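# Hook a loose cabinet's door open with the post hook

## Task

Swing the cabinet door open and leave it held there by the hook on the post, with the hook's tip pointing down and passing through the eye on the door. The cabinet is not fixed and has to finish standing level on its base; if it ends tipped or lifted, the task counts as failed.

## Robot and tools

Robot: two Doosan arms, left_arm and right_arm, each with a Robotiq 140 mm two-finger gripper whose fingers can fold at a hinge. Root links sit at left_arm (-0.090, +0.604, 0) and right_arm (+0.090, -0.583, 0) m. Scene frame: origin at table-top height midway between the arms, +x out over the table, +z up, left_arm on the +y side. Gripper axes: fingers point along its +z, they open and close along its y. end_effector_position is the centre of the closed pads (66 mm long); fingertips stick out about 33 mm past it when the gap is 40 mm or less, about 9 mm when fully open.

Cameras: cam_head_left, cam_head_right, cam_left_wrist, cam_right_wrist, each 672x504.

Row layout (shared by execute_actions and move): one list of 20 numbers covering both arms. Numbers 1-10 are left_arm: dx, dy, dz, rx, ry, rz, position, force_limit, speed, activate; 11-20 are the same for right_arm. The six pose numbers are offsets, not poses: they are measured from that arm's Hand target as it was when the action or move began, along that Hand target's own axes. Scale: 1.0 equals 0.6 m or 180 degrees, range -1 to 1. rx, ry, rz form a single rotation vector. Six zeros means no new pose request for that arm. Gripper numbers are absolute: position +1 is open (140 mm), about -0.8 the pads touch, -1 closes until blocked; force_limit -1 to +1 (roughly 14 N to 58 N pad force at slow close); speed -1 to +1 (about 30 to 250 mm/s); activate stays 0 unless fault reads 7 or 13, then send 1 once with nothing touching the outside of the fingers. Always resend the gripper's current three numbers, since a 0 is a real command.

execute_actions(actions, cameras): actions is a list of actions; each action is a list of up to 15 rows, each row one 1/30 s step; a shorter action repeats its last row to 15 steps. Every row in an action is an offset from the start-of-action Hand target, not from the previous row; a new action starts from the updated Hand target, so repeating an offset moves further. An empty actions list returns images and the full state. cameras: list of names, ["all"], or []; a wrong name invalidates the call.

move(target, speed, blend, stop_force, zero, blocking, cameras): target is one 20-number row or a list of up to 15 rows; all rows are offsets from the same starting Hand targets. Paths are straight lines, they do not avoid obstacles or the other arm, and total at most 10 s. speed: m/s, 0.002 to 2, default 0.25 (turning up to twice that in rad/s); one value or one per target. blend: corner rounding in m, default 0 (stop at each). stop_force: 10 to 80 N, ends an arm's path when it feels that much push against its travel; use it only slowly and without rotating, give all rows identical gripper numbers, and omit it when backing away from contact. zero: with stop_force, true resets the force baseline first. blocking=false returns early (not allowed with stop_force). The result adds a move: line, e.g. done, off_target, moving, held, fault, plus limits such as paced or held.

wait(seconds 0 to 3600), stop() brakes a running move, zoom_image(camera, region [x0,y0,x1,y1] pixels, at most 504 square), clear_fault(arm) after a reported torque or force fault, read_manual(section "licences"), finished_scene(scene: this scene's number, integer 1 to 2) which is final.

Results: positions in m, quat_wxyz, velocities, all in the scene frame; Hand target is the last commanded pose after clipping, the base for next offsets, and the gripper often rests a little short of it. object_status: 0 moving, 1 blocked while opening, 2 blocked while closing (a grip), 3 reached position or pads met. position_measured in counts: 3 open, about 75 = 100 mm, 139 = 60 mm, 200 = 20 mm, 230 pads touching. Joint torques, external joint torques and flange force (gripper axes) show contact; readings are noisy. The controller limits orientation to 32 degrees from the current one per step and blocks commands bringing arms too close.

Avoid: net external force of 144 N or joint contact torques over limits (waist and shoulder 309, elbow 145, wrist joints 40.9 N m), which stop the arm until clear_fault; tool speed faults; driving a target past a firm contact; collisions between the arms; pressing fingertips against surfaces, which folds them; knocking or tipping the cabinet, or anything leaving the table; hard hits, drops, fast swings with a load, and hard grips on parts still resting on something. Keep arms out of long stretched poses, which heat motors; near the arm's own base or first joint axis, small moves can swing the whole arm.

Each tool is called after "Call:" by a JSON object that holds its "api" and its "payload".

## Session

Call:
{"api": "execute_actions", "payload": {"actions": []}}

Scene clock: 0.00 s.
left_arm: end_effector_position=(+0.9330, +0.4924, +0.2340) position_measured=3 object_status=3 fault=0 end_effector_quat_wxyz=(+0.405, +0.619, -0.237, +0.630) | right_arm: end_effector_position=(+0.8911, -0.2975, +0.1028) position_measured=3 object_status=3 fault=0 end_effector_quat_wxyz=(+0.076, -0.607, +0.791, +0.001)
Joint positions: left_arm=[0.128 0.796 1.553 -2.014 1.32 3.802] | right_arm=[0.274 0.518 1.536 0.07 0.947 3.646]
Joint velocities: within noise
Joint torques (N m): no reading
External joint torques (N m): no reading
Flange force (N): no reading
Hand target: left_arm +0.9330, +0.4924, +0.2340; +0.405, +0.619, -0.237, +0.630 | right_arm +0.8911, -0.2975, +0.1028; +0.076, -0.607, +0.791, +0.001
Tool commands: left_gripper/position=+1.0 left_gripper/force_limit=+1.0 left_gripper/speed=+1.0 left_gripper/activate=+0.0 right_gripper/position=+1.0 right_gripper/force_limit=+1.0 right_gripper/speed=+1.0 right_gripper/activate=+0.0

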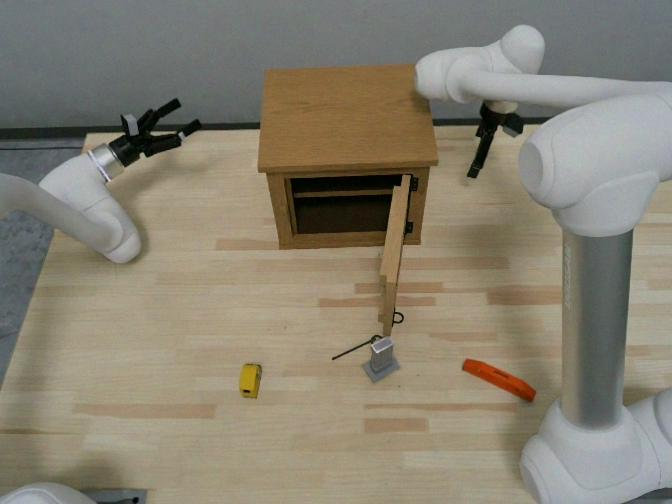

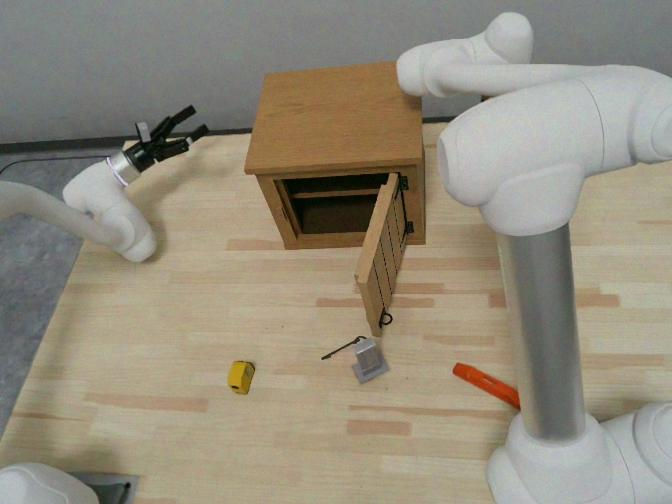

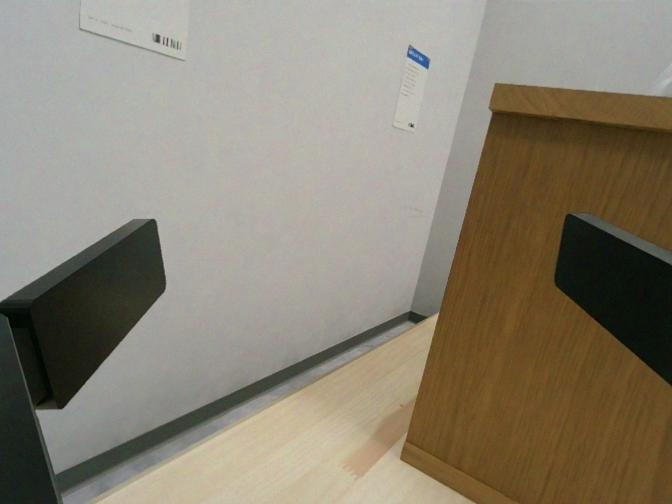

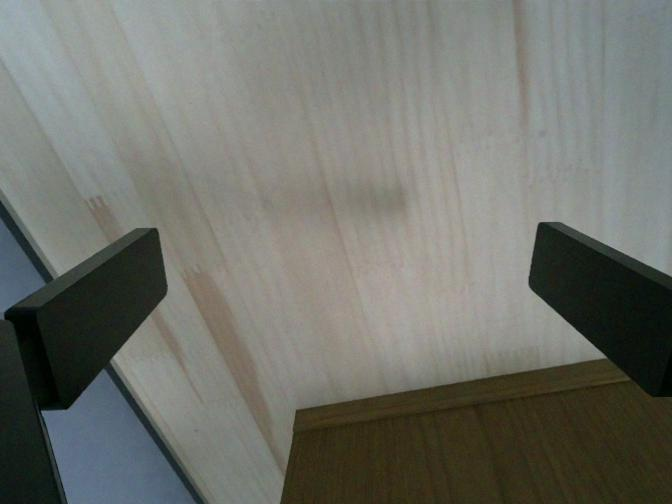

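Call:
{"api": "zoom_image", "payload": {"camera": "cam_head_left", "region": [320, 290, 440, 390]}}

Call:
{"api": "zoom_image", "payload": {"camera": "cam_head_right", "region": [300, 290, 420, 390]}}

Call:
{"api": "zoom_image", "payload": {"camera": "cam_head_right", "region": [230, 50, 480, 260]}}

Scaled by 4.200 from the camera's image (finer frame: 960x720).

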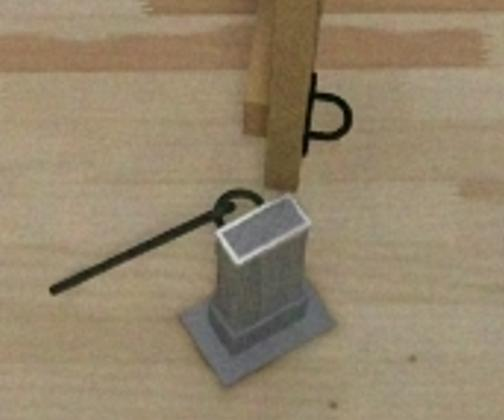

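Scaled by 4.200 from the camera's image (finer frame: 960x720).

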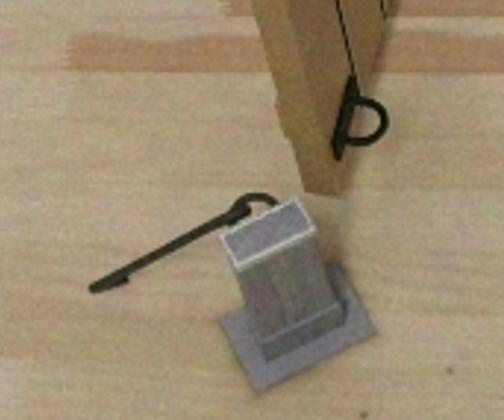

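Scaled by 2.016 from the camera's image (finer frame: 960x720).

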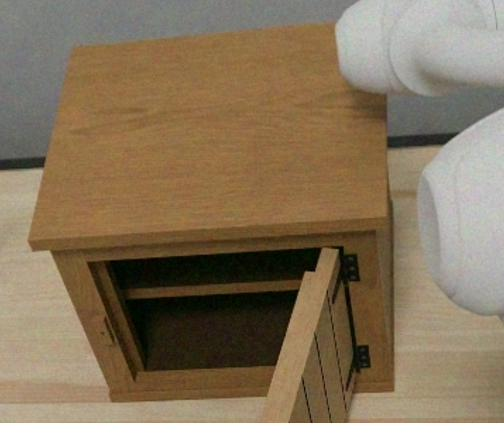

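Call:
{"api": "move", "payload": {"target": [[0,0,0,0,0,0,1,1,1,0,0.182,0.652,-0.503,0,0,0,1,1,1,0],[0,0,0,0,0,0,1,1,1,0,-0.242,0.952,-0.39,0,0.052,0.416,1,1,1,0]], "speed": 0.5, "blend": [0.08,0], "cameras": ["all"]}}

Scene clock: 56.97 s.
left_arm: end_effector_position=(+0.9330, +0.4924, +0.2340) position_measured=3 object_status=3 fault=0 end_effector_quat_wxyz=(+0.405, +0.619, -0.237, +0.630) | right_arm: end_effector_position=(+0.3510, -0.0296, +0.2992) position_measured=3 object_status=3 fault=0 end_effector_quat_wxyz=(+0.000, +0.000, +1.000, +0.001)
Joint positions: left_arm=[0.128 0.796 1.553 -2.014 1.32 3.802] | right_arm=[1.067 0.111 1.707 0.001 1.322 5.786]
Joint torques (N m): left_arm=[-1.24 -99.58 -28.36 -3.2 2.01 -0.96] | right_arm=[-2.45 -55.09 -39.31 4.23 -0.42 0.64]
External joint torques (N m): left_arm=[1.2 -4.26 -0.38 0.17 0.06 0.96] | right_arm=[2.24 2.24 -1.98 0.05 0.43 -0.63]
Flange force (N): left_arm=[3.2 4.8 -2.9] | right_arm=[-0.7 7.7 -2.6]
Hand target: left_arm +0.9330, +0.4924, +0.2340; +0.405, +0.619, -0.237, +0.630 | right_arm +0.3510, -0.0296, +0.2992; +0.000, +0.000, +1.000, +0.001
Off the commanded pose: left_arm 0.000 m, 0 deg | right_arm 0.000 m, 0 deg.
move: done

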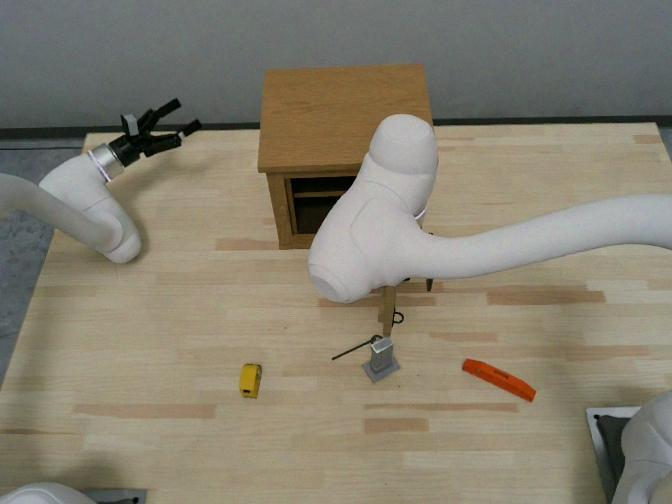

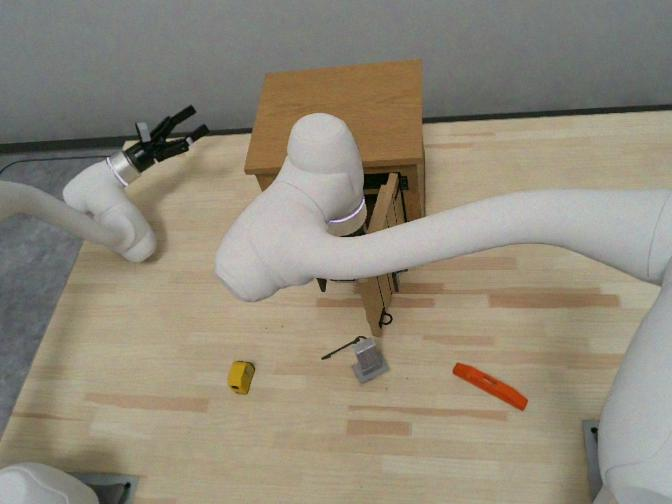

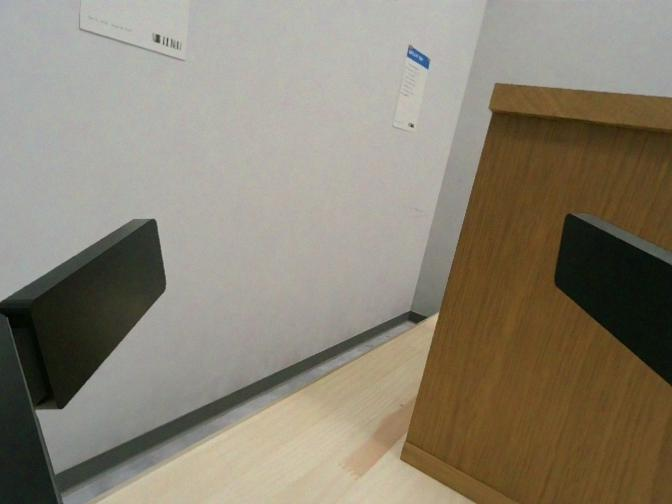

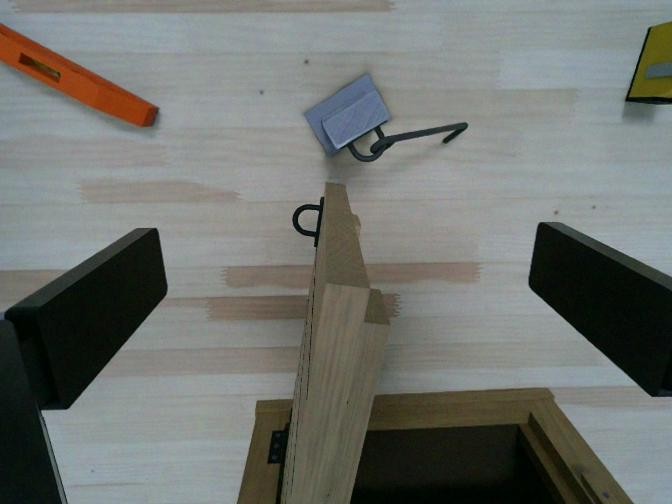

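Call:
{"api": "zoom_image", "payload": {"camera": "cam_right_wrist", "region": [280, 60, 480, 260]}}

Call:
{"api": "move", "payload": {"target": [0,0,0,0,0,0,1,1,1,0,0.167,-0.1,0.25,0,0,0,1,1,1,0], "cameras": ["cam_right_wrist"]}}

Call:
{"api": "zoom_image", "payload": {"camera": "cam_right_wrist", "region": [260, 40, 560, 340]}}

Scaled by 2.520 from the camera's image (finer frame: 960x720).

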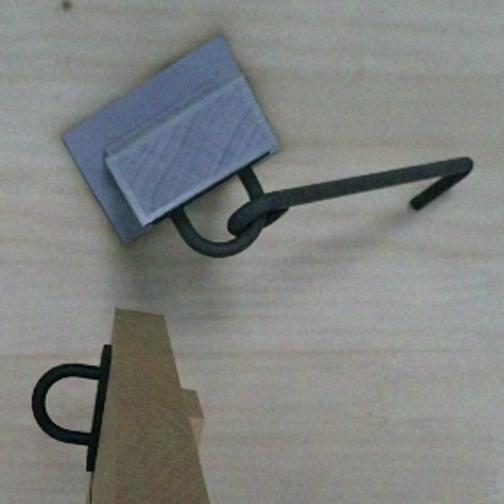

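Scene clock: 141.67 s.
left_arm: end_effector_position=(+0.9330, +0.4924, +0.2340) position_measured=3 object_status=3 fault=0 end_effector_quat_wxyz=(+0.405, +0.619, -0.237, +0.630) | right_arm: end_effector_position=(+0.2508, -0.0893, +0.1492) position_measured=3 object_status=3 fault=0 end_effector_quat_wxyz=(+0.000, +0.000, +1.000, +0.001)
Joint positions: left_arm=[0.128 0.796 1.553 -2.014 1.32 3.802] | right_arm=[1.183 0.064 2.051 0.001 1.025 5.901]
Joint torques (N m): left_arm=[-1.09 -99.87 -28.35 -3.23 1.99 -0.91] | right_arm=[-2.14 -44.75 -34.74 3.68 -0.56 0.59]
External joint torques (N m): left_arm=[0.67 -4.03 -0.49 0.19 0.09 0.92] | right_arm=[2.14 1.57 -1.66 0.1 0.57 -0.59]
Flange force (N): left_arm=[3.0 4.5 -2.1] | right_arm=[1.1 6.2 -1.4]
Hand target: left_arm +0.9330, +0.4924, +0.2340; +0.405, +0.619, -0.237, +0.630 | right_arm +0.2508, -0.0893, +0.1491; +0.000, +0.000, +1.000, +0.001
Off the commanded pose: left_arm 0.000 m, 0 deg | right_arm 0.000 m, 0 deg.
move: done

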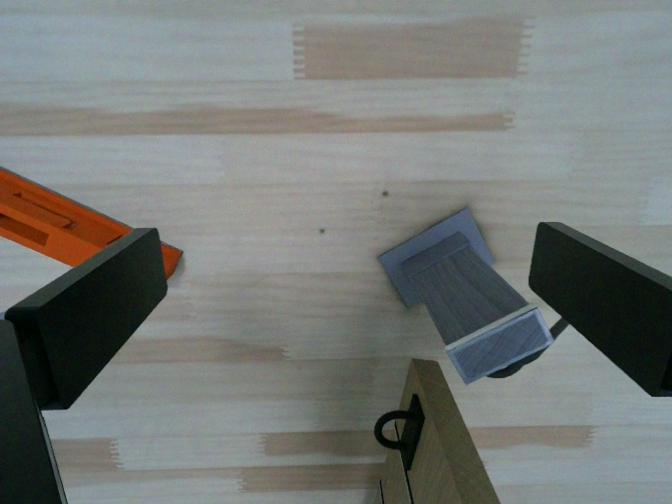

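Scaled by 1.680 from the camera's image (finer frame: 960x720).

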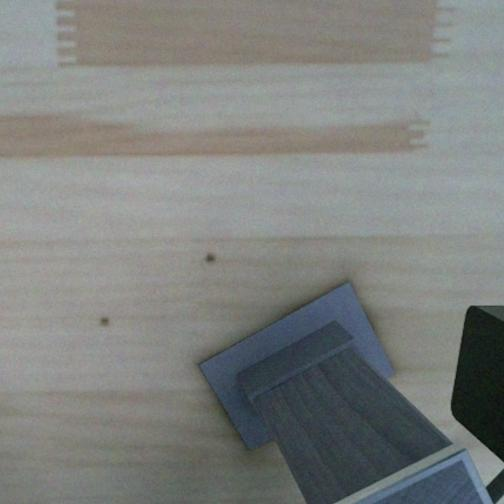

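Call:
{"api": "move", "payload": {"target": [0,0,0,0,0,0,1,1,1,0,-0.05,0.367,-0.1,0,0,0,1,1,1,0], "cameras": ["cam_right_wrist"]}}

Call:
{"api": "zoom_image", "payload": {"camera": "cam_right_wrist", "region": [80, 60, 380, 360]}}

Scene clock: 205.93 s.
left_arm: end_effector_position=(+0.9330, +0.4924, +0.2340) position_measured=3 object_status=3 fault=0 end_effector_quat_wxyz=(+0.405, +0.619, -0.237, +0.630) | right_arm: end_effector_position=(+0.2809, +0.1308, +0.2095) position_measured=3 object_status=3 fault=0 end_effector_quat_wxyz=(+0.000, +0.000, +1.000, +0.001)
Joint positions: left_arm=[0.128 0.796 1.553 -2.014 1.32 3.802] | right_arm=[1.256 0.351 1.572 0 1.217 5.975]
Joint torques (N m): left_arm=[-1.21 -99.44 -28.38 -3.22 1.96 -0.89] | right_arm=[-2.02 -79.14 -38.01 4.08 -0.32 0.58]
External joint torques (N m): left_arm=[0.96 -4.76 -0.62 0.16 0.12 0.9] | right_arm=[1.98 2.74 -2.03 0.08 0.32 -0.58]
Flange force (N): left_arm=[3.8 4.9 -2.6] | right_arm=[-0.4 9.0 -1.3]
Hand target: left_arm +0.9330, +0.4924, +0.2340; +0.405, +0.619, -0.237, +0.630 | right_arm +0.2809, +0.1308, +0.2095; +0.000, +0.000, +1.000, +0.001
Off the commanded pose: left_arm 0.000 m, 0 deg | right_arm 0.000 m, 0 deg.
move: done

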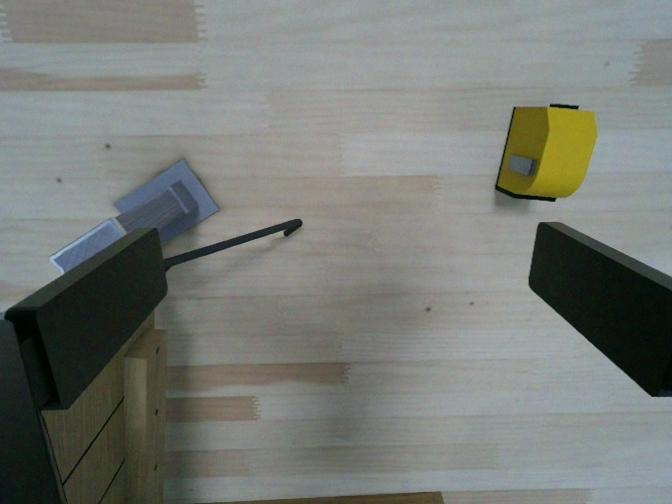

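Scaled by 1.680 from the camera's image (finer frame: 960x720).

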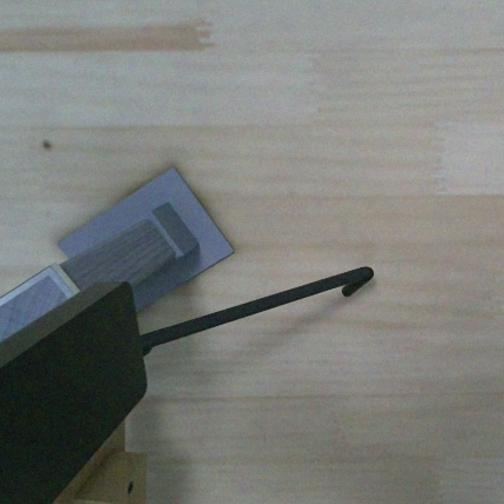

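Call:
{"api": "move", "payload": {"target": [[0,0,0,0,0,0,1,1,1,0,0.052,-0.518,-0.017,0,0,0,-1,-1,0,0],[0,0,0,0,0,0,1,1,1,0,-0.315,-0.485,0.1,0,0,0,-1,-1,0,0],[0,0,0,0,0,0,1,1,1,0,-0.315,-0.235,0.1,0,0,0,-1,-1,0,0]], "speed": [0.3,0.3,0.06], "blend": [0.05,0.01,0], "cameras": ["cam_head_left","cam_head_right","cam_right_wrist"]}}

Scene clock: 286.80 s.
left_arm: end_effector_position=(+0.9330, +0.4924, +0.2340) position_measured=3 object_status=3 fault=0 end_effector_quat_wxyz=(+0.405, +0.619, -0.237, +0.630) | right_arm: end_effector_position=(+0.4698, -0.0103, +0.1493) position_measured=233 object_status=3 fault=0 end_effector_quat_wxyz=(+0.000, +0.000, +1.000, +0.001)
Joint positions: left_arm=[0.128 0.796 1.553 -2.014 1.32 3.802] | right_arm=[0.929 0.314 1.741 0.001 1.085 5.647]
Joint torques (N m): left_arm=[-1.51 -99.65 -28.41 -3.27 2.05 -0.91] | right_arm=[-2.54 -73.11 -36.34 3.81 -0.48 0.51]
External joint torques (N m): left_arm=[1.73 -4.54 -0.41 0.24 0.02 0.92] | right_arm=[2.3 2.79 -1.56 0.11 0.49 -0.51]
Flange force (N): left_arm=[3.8 4.7 -3.5] | right_arm=[-2.0 7.8 -0.2]
Hand target: left_arm +0.9330, +0.4924, +0.2340; +0.405, +0.619, -0.237, +0.630 | right_arm +0.4698, -0.0102, +0.1493; +0.000, +0.000, +1.000, +0.001
Off the commanded pose: left_arm 0.000 m, 0 deg | right_arm 0.000 m, 0 deg.
move: done

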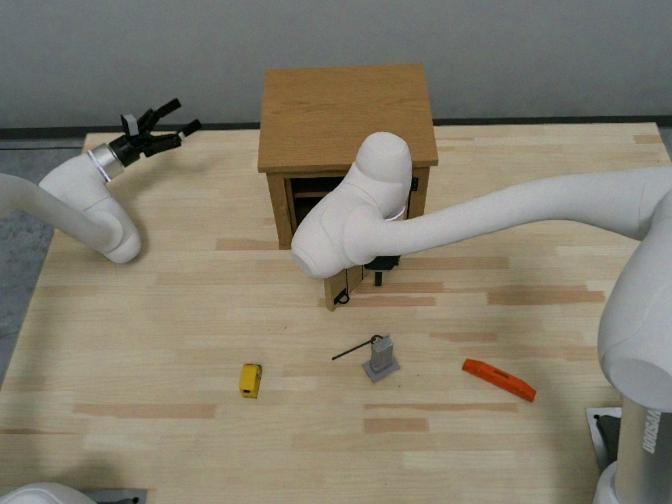

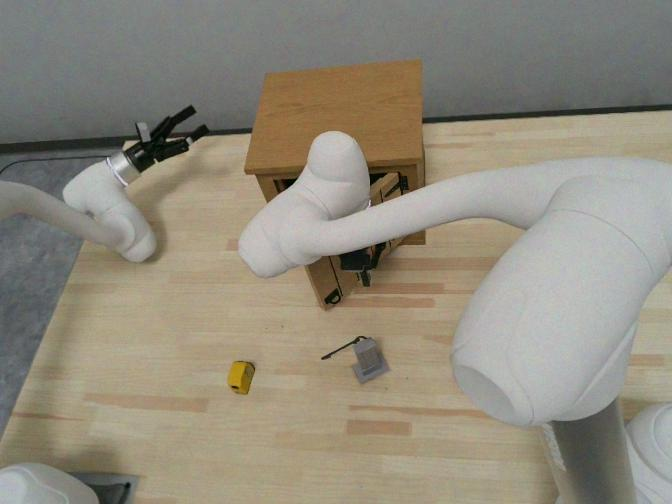

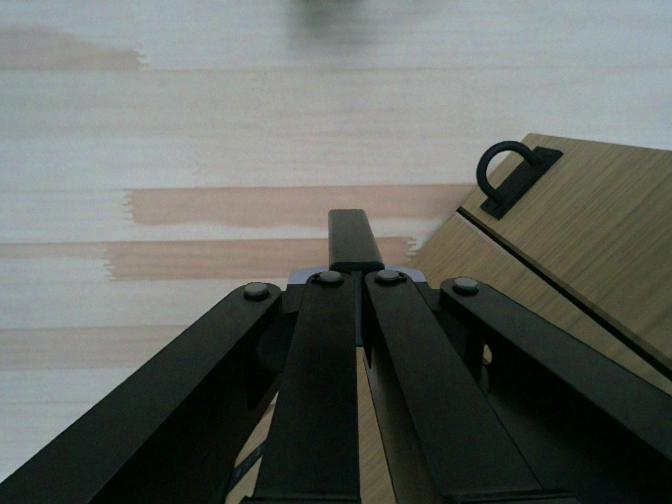

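Call:
{"api": "move", "payload": {"target": [[0,0,0,0,0,0,1,1,1,0,0.1,-0.12,-0.1,0,0,0,-1,-1,0,0],[0,0,0,0,0,0,1,1,1,0,0.2167,0.067,-0.3,0,0,0,-1,-1,0,0]], "speed": 0.4, "blend": [0.04,0], "cameras": ["cam_right_wrist"]}}

Call:
{"api": "zoom_image", "payload": {"camera": "cam_right_wrist", "region": [240, 80, 480, 320]}}

Scene clock: 300.57 s.
left_arm: end_effector_position=(+0.9330, +0.4924, +0.2340) position_measured=3 object_status=3 fault=0 end_effector_quat_wxyz=(+0.405, +0.619, -0.237, +0.630) | right_arm: end_effector_position=(+0.3398, +0.0297, +0.3293) position_measured=233 object_status=3 fault=0 end_effector_quat_wxyz=(+0.000, +0.000, +1.000, +0.001)
Joint positions: left_arm=[0.128 0.796 1.553 -2.014 1.32 3.802] | right_arm=[1.125 0.18 1.572 0.001 1.388 5.844]
Joint torques (N m): left_arm=[-1.28 -99.65 -28.4 -3.25 2.02 -0.85] | right_arm=[-2.37 -63.27 -40.77 4.27 -0.36 0.54]
External joint torques (N m): left_arm=[1.09 -4.4 -0.58 0.19 0.06 0.86] | right_arm=[2.34 2.89 -0.83 0.05 0.37 -0.54]
Flange force (N): left_arm=[3.6 4.4 -2.6] | right_arm=[0.1 7.0 -1.0]
Hand target: left_arm +0.9330, +0.4924, +0.2340; +0.405, +0.619, -0.237, +0.630 | right_arm +0.3398, +0.0298, +0.3293; +0.000, +0.000, +1.000, +0.001
Off the commanded pose: left_arm 0.000 m, 0 deg | right_arm 0.000 m, 0 deg.
move: done

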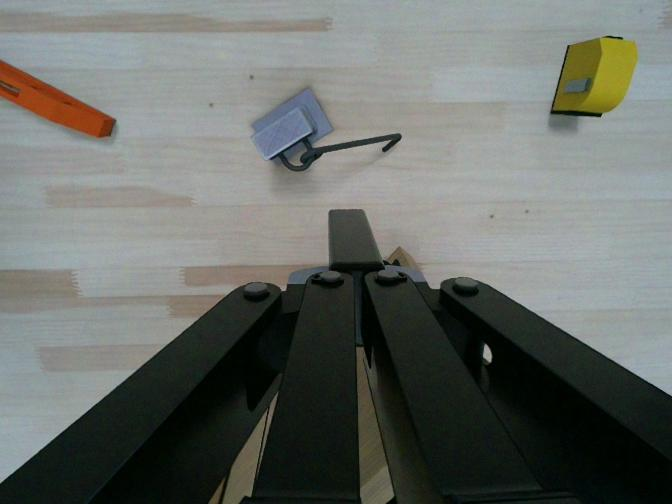

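Scaled by 2.100 from the camera's image (finer frame: 960x720).

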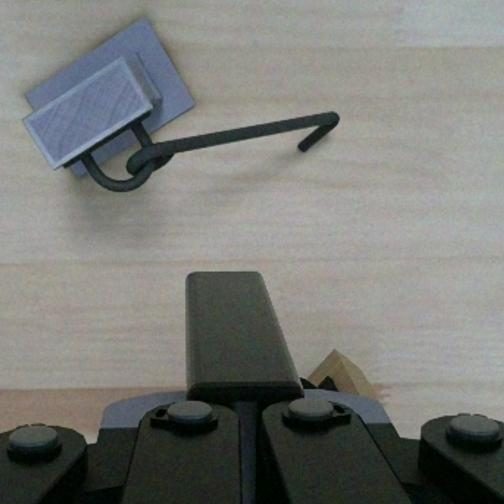

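Call:
{"api": "move", "payload": {"target": [[0,0,0,0,0,0,1,1,1,0,-0.183,0.183,-0.05,0,0,0,-1,-1,0,0],[0,0,0,0,0,0,1,1,1,0,-0.217,0.15,0.25,0,0,0,-1,-1,0,0],[0,0,0,0,0,0,1,1,1,0,-0.217,0,0.25,0,0,0,-1,-1,0,0],[0,0,0,0,0,0,1,1,1,0,-0.217,0.13,0.25,0,0,0,-1,-1,0,0],[0,0,0,0,0,0,1,1,1,0,-0.133,0.217,-0.05,0,0,0,-1,-1,0,0],[0,0,0,0,0,0,1,1,1,0,0.083,-0.15,0,0,0,0,-1,-1,0,0]], "speed": [0.4,0.3,0.06,0.3,0.4,0.4], "blend": [0.03,0.01,0,0.02,0.05,0], "cameras": ["cam_head_left","cam_right_wrist"]}}

Call:
{"api": "zoom_image", "payload": {"camera": "cam_right_wrist", "region": [330, 100, 570, 340]}}

Scene clock: 327.13 s.
left_arm: end_effector_position=(+0.9330, +0.4924, +0.2340) position_measured=3 object_status=3 fault=0 end_effector_quat_wxyz=(+0.405, +0.619, -0.237, +0.630) | right_arm: end_effector_position=(+0.4626, +0.1251, +0.2377) position_measured=233 object_status=3 fault=0 end_effector_quat_wxyz=(-0.001, +0.000, +1.000, +0.000)
Joint positions: left_arm=[0.128 0.796 1.553 -2.014 1.32 3.802] | right_arm=[1.037 0.433 1.4 0.001 1.31 5.756]
Joint torques (N m): left_arm=[-0.95 -99.73 -28.43 -3.21 2.01 -0.87] | right_arm=[-2.34 -87.71 -39.3 4.21 -0.43 0.59]
External joint torques (N m): left_arm=[1.06 -4.25 -0.34 0.18 0.06 0.88] | right_arm=[2.36 2.92 -1.56 0.03 0.45 -0.59]
External joint torques when the fault began: right_arm=[34.26 -98.42 -73.05 10.88 0.1 0.02]
Flange force (N): left_arm=[3.3 4.8 -2.7] | right_arm=[-2.1 8.7 -1.4]
Flange force when the fault began (N): right_arm=[29.9 35.4 -131.3]
Hand target: left_arm +0.9330, +0.4924, +0.2340; +0.405, +0.619, -0.237, +0.630 | right_arm +0.4626, +0.1251, +0.2377; -0.001, +0.000, +1.000, +0.000 (not the last commanded pose)
Tool commands: left_gripper/position=+1.0 left_gripper/force_limit=+1.0 left_gripper/speed=+1.0 left_gripper/activate=+0.0 right_gripper/position=-1.0 right_gripper/force_limit=-1.0 right_gripper/speed=+0.003922 right_gripper/activate=+0.0
Off the commanded pose: left_arm 0.000 m, 0 deg | right_arm 0.269 m, 0 deg.
FORCE FAULT: contact force on the right arm reached its limit, and that arm stopped. The contact can be on any part of that arm, not only on its tool. That arm's remaining commands of this call were not run. That arm is still stopped at the end of this call. While its stop runs, that arm takes no new command, but its gripper still runs the gripper command that each later call begins with.
CLEAR FAULT: the right arm stays stopped until you call clear_fault(arm="right_arm").
move: fault (right_arm); path passed 1 of 6 targets

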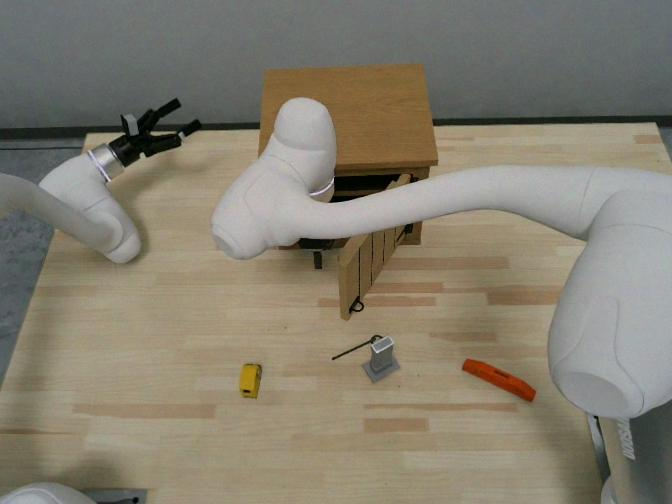

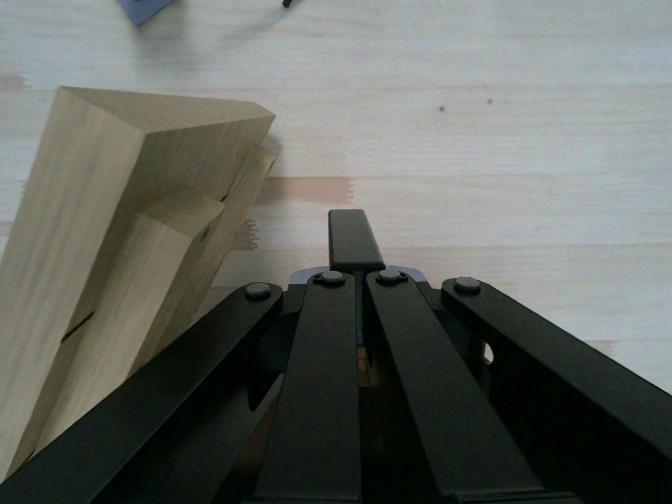

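Scaled by 2.100 from the camera's image (finer frame: 960x720).

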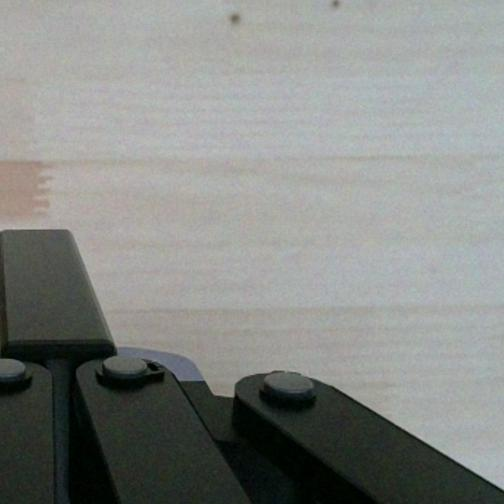

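Call:
{"api": "clear_fault", "payload": {"arm": "right_arm", "cameras": ["cam_head_left","cam_head_right"]}}

Call:
{"api": "zoom_image", "payload": {"camera": "cam_head_right", "region": [200, 80, 440, 320]}}

Call:
{"api": "zoom_image", "payload": {"camera": "cam_head_left", "region": [220, 80, 460, 320]}}

Scene clock: 371.70 s.
left_arm: end_effector_position=(+0.9330, +0.4924, +0.2340) position_measured=3 object_status=3 fault=0 end_effector_quat_wxyz=(+0.405, +0.619, -0.237, +0.630) | right_arm: end_effector_position=(+0.4626, +0.1251, +0.2377) position_measured=233 object_status=3 fault=0 end_effector_quat_wxyz=(-0.001, +0.000, +1.000, +0.000)
Joint positions: left_arm=[0.128 0.796 1.553 -2.014 1.32 3.802] | right_arm=[1.037 0.433 1.4 0.001 1.31 5.756]
Joint torques (N m): left_arm=[-1.25 -99.56 -28.17 -3.21 2.02 -0.88] | right_arm=[-2.26 -87.71 -39.34 4.19 -0.42 0.61]
External joint torques (N m): left_arm=[1.32 -4.13 -0.63 0.17 0.05 0.89] | right_arm=[2.08 2.32 -1.92 0.09 0.43 -0.61]
Flange force (N): left_arm=[3.4 3.9 -2.6] | right_arm=[-2.4 8.4 -2.1]
Hand target: left_arm +0.9330, +0.4924, +0.2340; +0.405, +0.619, -0.237, +0.630 | right_arm +0.4626, +0.1251, +0.2377; -0.001, +0.000, +1.000, +0.000 (not the last commanded pose)
Tool commands: left_gripper/position=+1.0 left_gripper/force_limit=+1.0 left_gripper/speed=+1.0 left_gripper/activate=+0.0 right_gripper/position=-1.0 right_gripper/force_limit=-1.0 right_gripper/speed=+0.003922 right_gripper/activate=+0.0
Off the commanded pose: left_arm 0.000 m, 0 deg | right_arm 0.269 m, 0 deg.
FORCE FAULT, CONTINUED: the right arm's stop, for the force fault that an earlier result reported, is over. The rest of the stop counts as 1 of the actions that you can send in this scene; the call itself counts as one more. That arm's target is now where it stood when the stop ended, not its last command. That arm accepts commands again.
CLEAR FAULT: your call cleared the right arm's force fault. If the contact force or a joint's load stays at its limit, that arm stops again.

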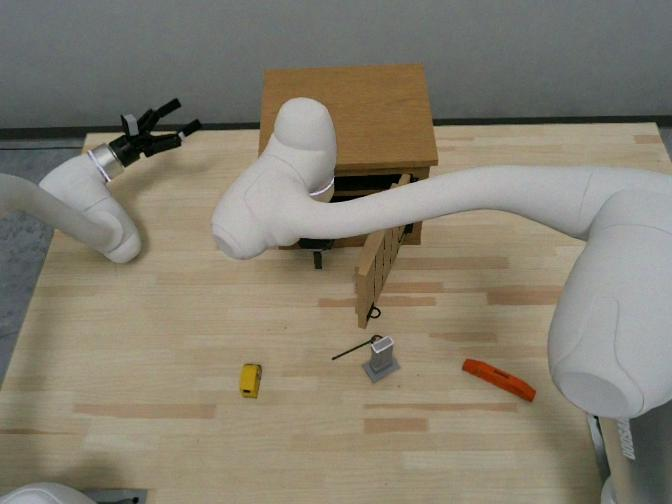

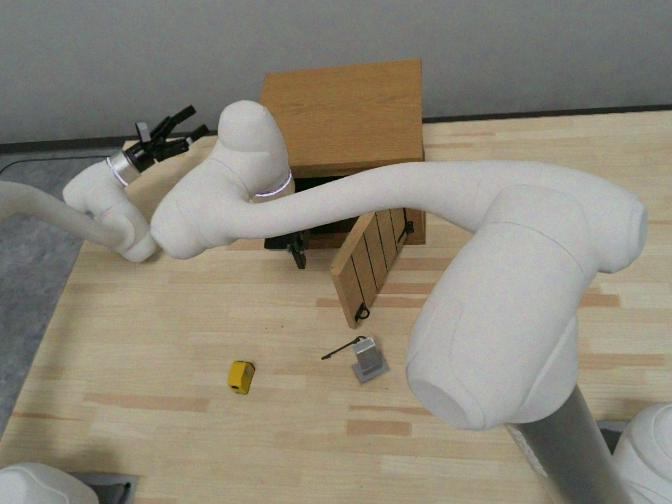

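Scaled by 2.100 from the camera's image (finer frame: 960x720).

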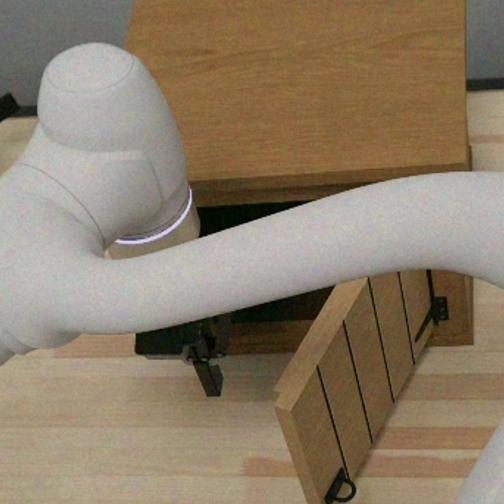

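Scaled by 2.100 from the camera's image (finer frame: 960x720).

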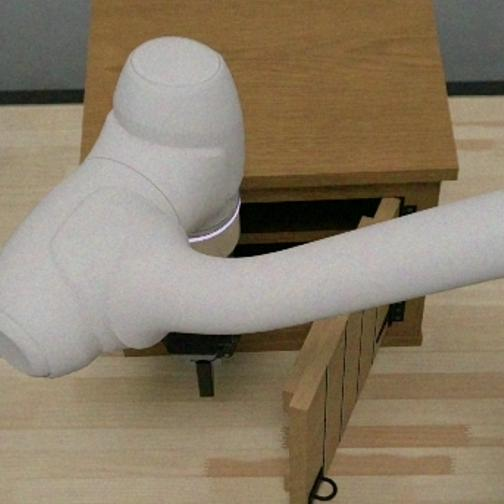

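Call:
{"api": "move", "payload": {"target": [[0,0,0,0,0,0,1,1,1,0,0,0,-0.217,0,0,0,-1,-1,0,0],[0,0,0,0,0,0,1,1,1,0,0.2,-0.308,-0.2,0,0,0,-1,-1,0,0]], "speed": 0.25, "blend": [0.02,0], "cameras": ["cam_right_wrist","cam_head_left"]}}

Call:
{"api": "zoom_image", "payload": {"camera": "cam_right_wrist", "region": [300, 80, 540, 320]}}

Scene clock: 386.63 s.
left_arm: end_effector_position=(+0.9330, +0.4924, +0.2340) position_measured=3 object_status=3 fault=0 end_effector_quat_wxyz=(+0.405, +0.619, -0.237, +0.630) | right_arm: end_effector_position=(+0.3427, -0.0594, +0.3579) position_measured=233 object_status=3 fault=0 end_effector_quat_wxyz=(-0.001, +0.000, +1.000, +0.000)
Joint positions: left_arm=[0.128 0.796 1.553 -2.014 1.32 3.802] | right_arm=[1.055 0.045 1.672 0.001 1.426 5.774]
Joint torques (N m): left_arm=[-1.34 -99.45 -28.19 -3.22 1.93 -0.84] | right_arm=[-2.08 -49.5 -39.92 4.29 -0.47 0.59]
External joint torques (N m): left_arm=[0.99 -4.34 -0.63 0.17 0.14 0.85] | right_arm=[1.9 3.05 -2.06 0.06 0.49 -0.59]
Flange force (N): left_arm=[3.5 4.3 -2.4] | right_arm=[-1.7 8.7 -3.4]
Hand target: left_arm +0.9330, +0.4924, +0.2340; +0.405, +0.619, -0.237, +0.630 | right_arm +0.3427, -0.0595, +0.3579; -0.001, +0.000, +1.000, +0.000
Off the commanded pose: left_arm 0.000 m, 0 deg | right_arm 0.000 m, 0 deg.
move: done
Images, in order (width x height): cam_head_left 672x504, cam_right_wrist 672x504.

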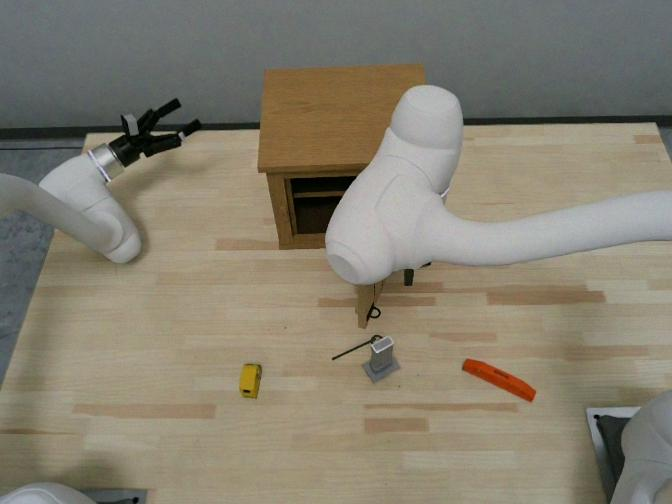

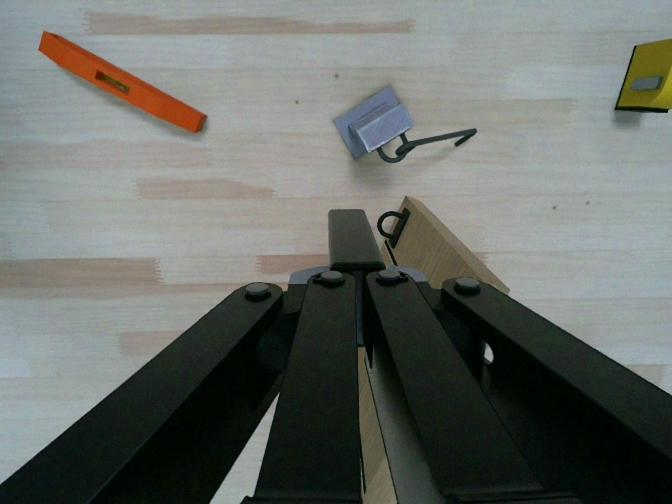

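Scaled by 2.100 from the camera's image (finer frame: 960x720).

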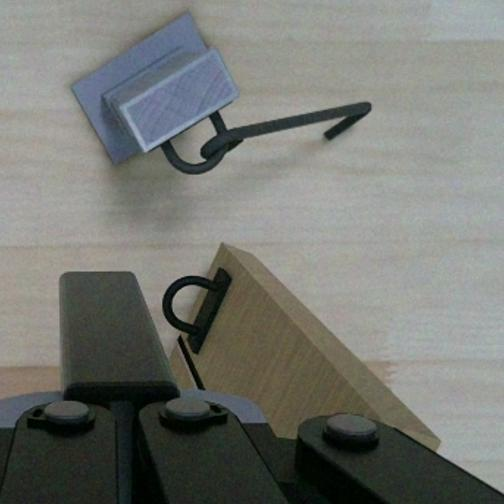

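Call:
{"api": "move", "payload": {"target": [[0,0,0,0,0,0,1,1,1,0,-0.0955,-0.234,0.097,0,0,0,-1,-1,0,0],[0,0,0,0,0,0,1,1,1,0,-0.212,-0.151,0.347,0,0,0,-1,-1,0,0],[0,0,0,0,0,0,1,1,1,0,-0.212,0.016,0.347,0,0,0,-1,-1,0,0]], "speed": [0.3,0.25,0.035], "blend": [0.03,0.01,0], "cameras": ["cam_right_wrist"]}}

Scene clock: 414.70 s.
left_arm: end_effector_position=(+0.9330, +0.4924, +0.2340) position_measured=3 object_status=3 fault=0 end_effector_quat_wxyz=(+0.405, +0.619, -0.237, +0.630) | right_arm: end_effector_position=(+0.4696, -0.0502, +0.1496) position_measured=233 object_status=3 fault=0 end_effector_quat_wxyz=(-0.001, +0.000, +1.000, +0.000)
Joint positions: left_arm=[0.128 0.796 1.553 -2.014 1.32 3.802] | right_arm=[0.893 0.267 1.804 0.001 1.071 5.611]
Joint torques (N m): left_arm=[-1.29 -99.18 -28.35 -3.25 2 -0.87] | right_arm=[-2.5 -68 -35.39 3.81 -0.43 0.4]
External joint torques (N m): left_arm=[1.51 -5.16 -0.65 0.19 0.08 0.88] | right_arm=[2.26 2.95 -1.86 0.04 0.46 -0.4]
Flange force (N): left_arm=[4.4 5.0 -3.2] | right_arm=[-2.5 8.4 -0.3]
Hand target: left_arm +0.9330, +0.4924, +0.2340; +0.405, +0.619, -0.237, +0.630 | right_arm +0.4696, -0.0501, +0.1496; -0.001, +0.000, +1.000, +0.000
Off the commanded pose: left_arm 0.000 m, 0 deg | right_arm 0.000 m, 0 deg.
move: done

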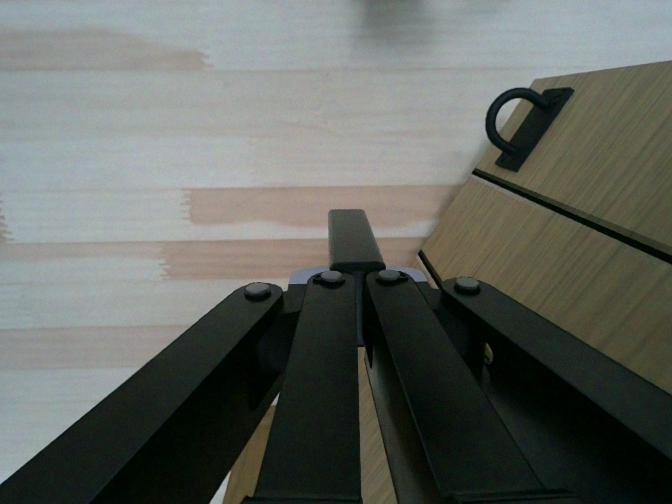

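Call:
{"api": "move", "payload": {"target": [[0,0,0,0,0,0,1,1,1,0,0,0.011,0,0,0,0,-1,-1,0,0],[0,0,0,0,0,0,1,1,1,0,0,-0.167,0,0,0,0,-1,-1,0,0],[0,0,0,0,0,0,1,1,1,0,0.083,-0.167,-0.333,0,0,0,-1,-1,0,0],[0,0,0,0,0,0,1,1,1,0,0.366,0.275,-0.25,0.269,-0.039,-0.583,-1,-1,0,0]], "speed": [0.03,0.1,0.4,0.5], "blend": [0,0.02,0.05,0], "cameras": ["all"]}}

Call:
{"api": "zoom_image", "payload": {"camera": "cam_head_left", "region": [310, 250, 430, 400]}}

Scene clock: 489.83 s.
left_arm: end_effector_position=(+0.9330, +0.4924, +0.2340) position_measured=3 object_status=3 fault=0 end_effector_quat_wxyz=(+0.405, +0.619, -0.237, +0.630) | right_arm: end_effector_position=(+0.2503, +0.1151, +0.2998) position_measured=233 object_status=3 fault=0 end_effector_quat_wxyz=(-0.051, +0.768, -0.532, +0.354)
Joint positions: left_arm=[0.128 0.796 1.553 -2.014 1.32 3.802] | right_arm=[1.569 0.44 1.433 -0.64 1.637 4.437]
Joint torques (N m): left_arm=[-1.17 -99.56 -28.3 -3.27 1.97 -0.9] | right_arm=[-2.3 -86.48 -37.34 1.69 0.58 0.71]
External joint torques (N m): left_arm=[0.9 -4.51 -0.56 0.22 0.12 0.91] | right_arm=[2.28 2.93 -1.67 0.05 0.42 -0.74]
Flange force (N): left_arm=[3.5 4.8 -2.5] | right_arm=[-7.4 -2.4 -5.7]
Hand target: left_arm +0.9330, +0.4924, +0.2340; +0.405, +0.619, -0.237, +0.630 | right_arm +0.2503, +0.1151, +0.2998; -0.051, +0.768, -0.532, +0.354
Off the commanded pose: left_arm 0.000 m, 0 deg | right_arm 0.000 m, 0 deg.
move: done

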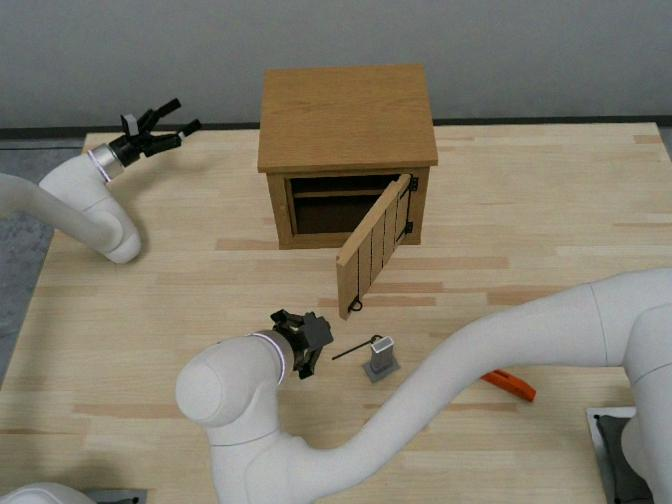

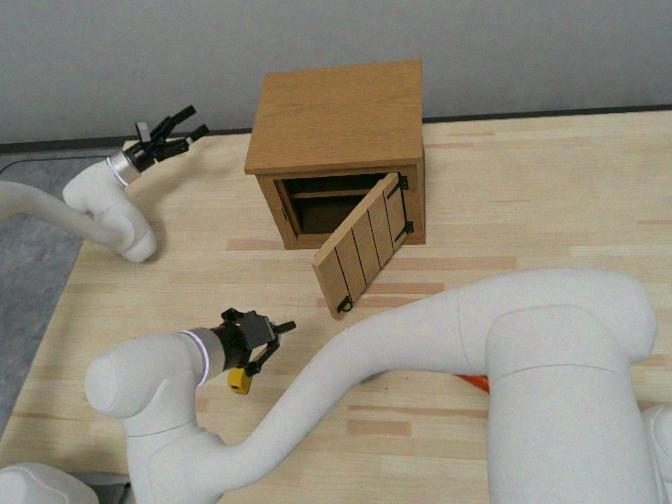

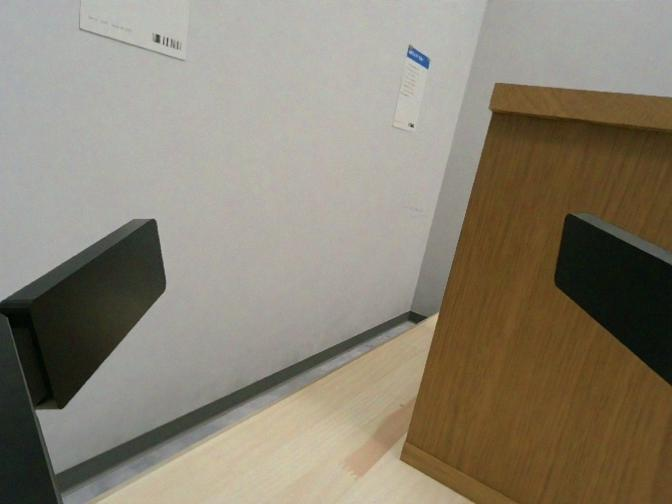

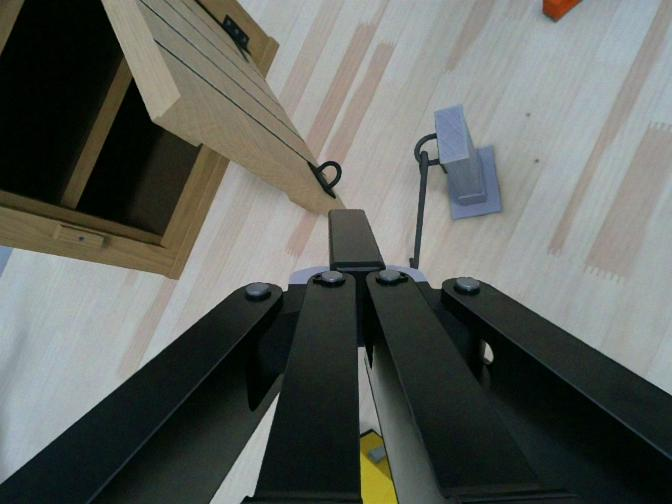

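Scaled by 3.360 from the camera's image (finer frame: 960x720).

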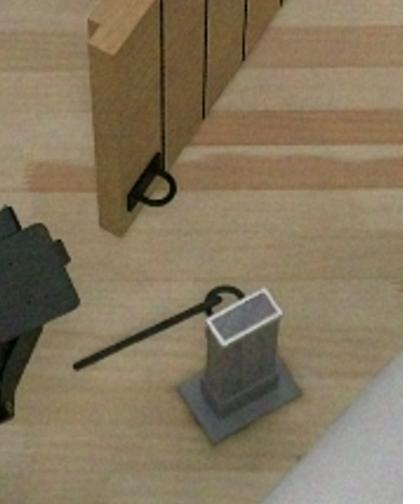

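Call:
{"api": "move", "payload": {"target": [[0,0,0,0,0,0,1,1,1,0,-0.112,0.122,0.202,0,0,0,-0.1,-0.5,0,0],[0,0,0,0,0,0,1,1,1,0,-0.106,0.123,0.371,0,0,0,-0.1,-0.5,0,0]], "speed": [0.25,0.12], "blend": [0.01,0], "cameras": ["cam_right_wrist","cam_head_left"]}}

Call:
{"api": "zoom_image", "payload": {"camera": "cam_right_wrist", "region": [200, 100, 500, 400]}}

Scene clock: 511.50 s.
left_arm: end_effector_position=(+0.9330, +0.4924, +0.2340) position_measured=3 object_status=3 fault=0 end_effector_quat_wxyz=(+0.405, +0.619, -0.237, +0.630) | right_arm: end_effector_position=(+0.3139, +0.0712, +0.0695) position_measured=141 object_status=3 fault=0 end_effector_quat_wxyz=(-0.051, +0.768, -0.532, +0.354)
Joint positions: left_arm=[0.128 0.796 1.553 -2.014 1.32 3.802] | right_arm=[1.485 0.556 1.719 -0.704 1.275 4.629]
Joint torques (N m): left_arm=[-1.35 -99.43 -28.33 -3.24 2 -0.89] | right_arm=[-1.83 -88 -28.45 1.18 0.91 0.56]
External joint torques (N m): left_arm=[1.22 -4.5 -0.69 0.18 0.07 0.9] | right_arm=[1.52 2.89 -1.19 0.01 0.4 -0.58]
Flange force (N): left_arm=[3.7 4.3 -2.6] | right_arm=[-7.0 -1.1 -2.0]
Hand target: left_arm +0.9330, +0.4924, +0.2340; +0.405, +0.619, -0.237, +0.630 | right_arm +0.3140, +0.0712, +0.0694; -0.051, +0.768, -0.532, +0.354
Off the commanded pose: left_arm 0.000 m, 0 deg | right_arm 0.000 m, 0 deg.
move: done
Images, in order (width x height): cam_head_left 672x504, cam_right_wrist 672x504.

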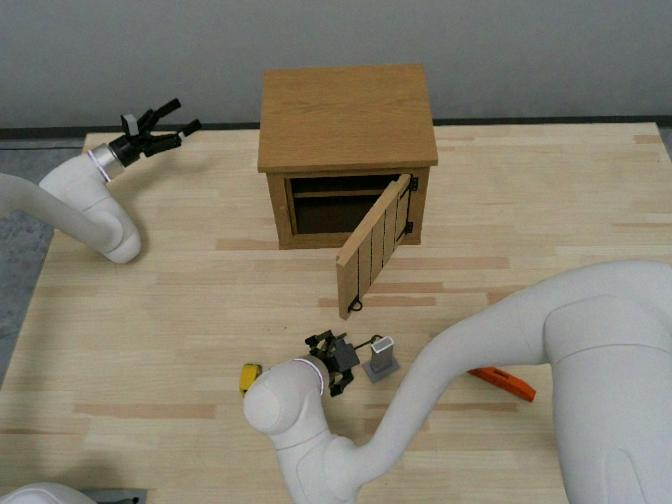

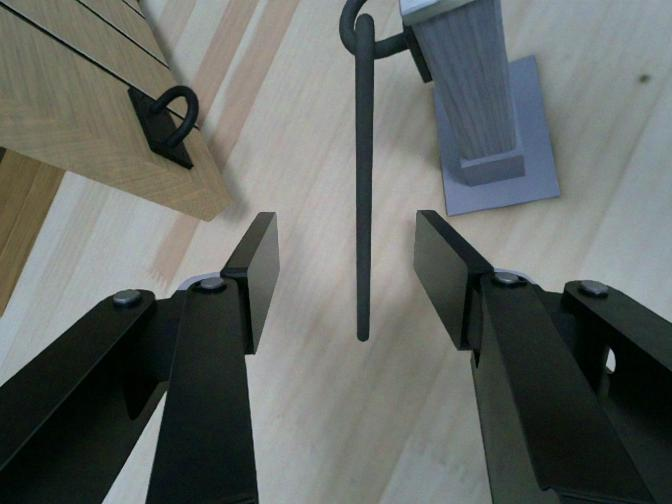

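Scaled by 1.680 from the camera's image (finer frame: 960x720).

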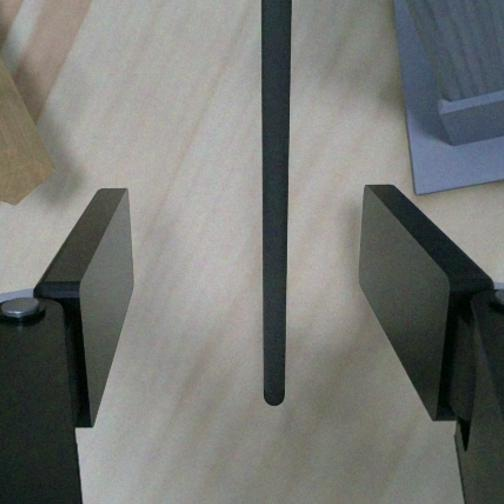

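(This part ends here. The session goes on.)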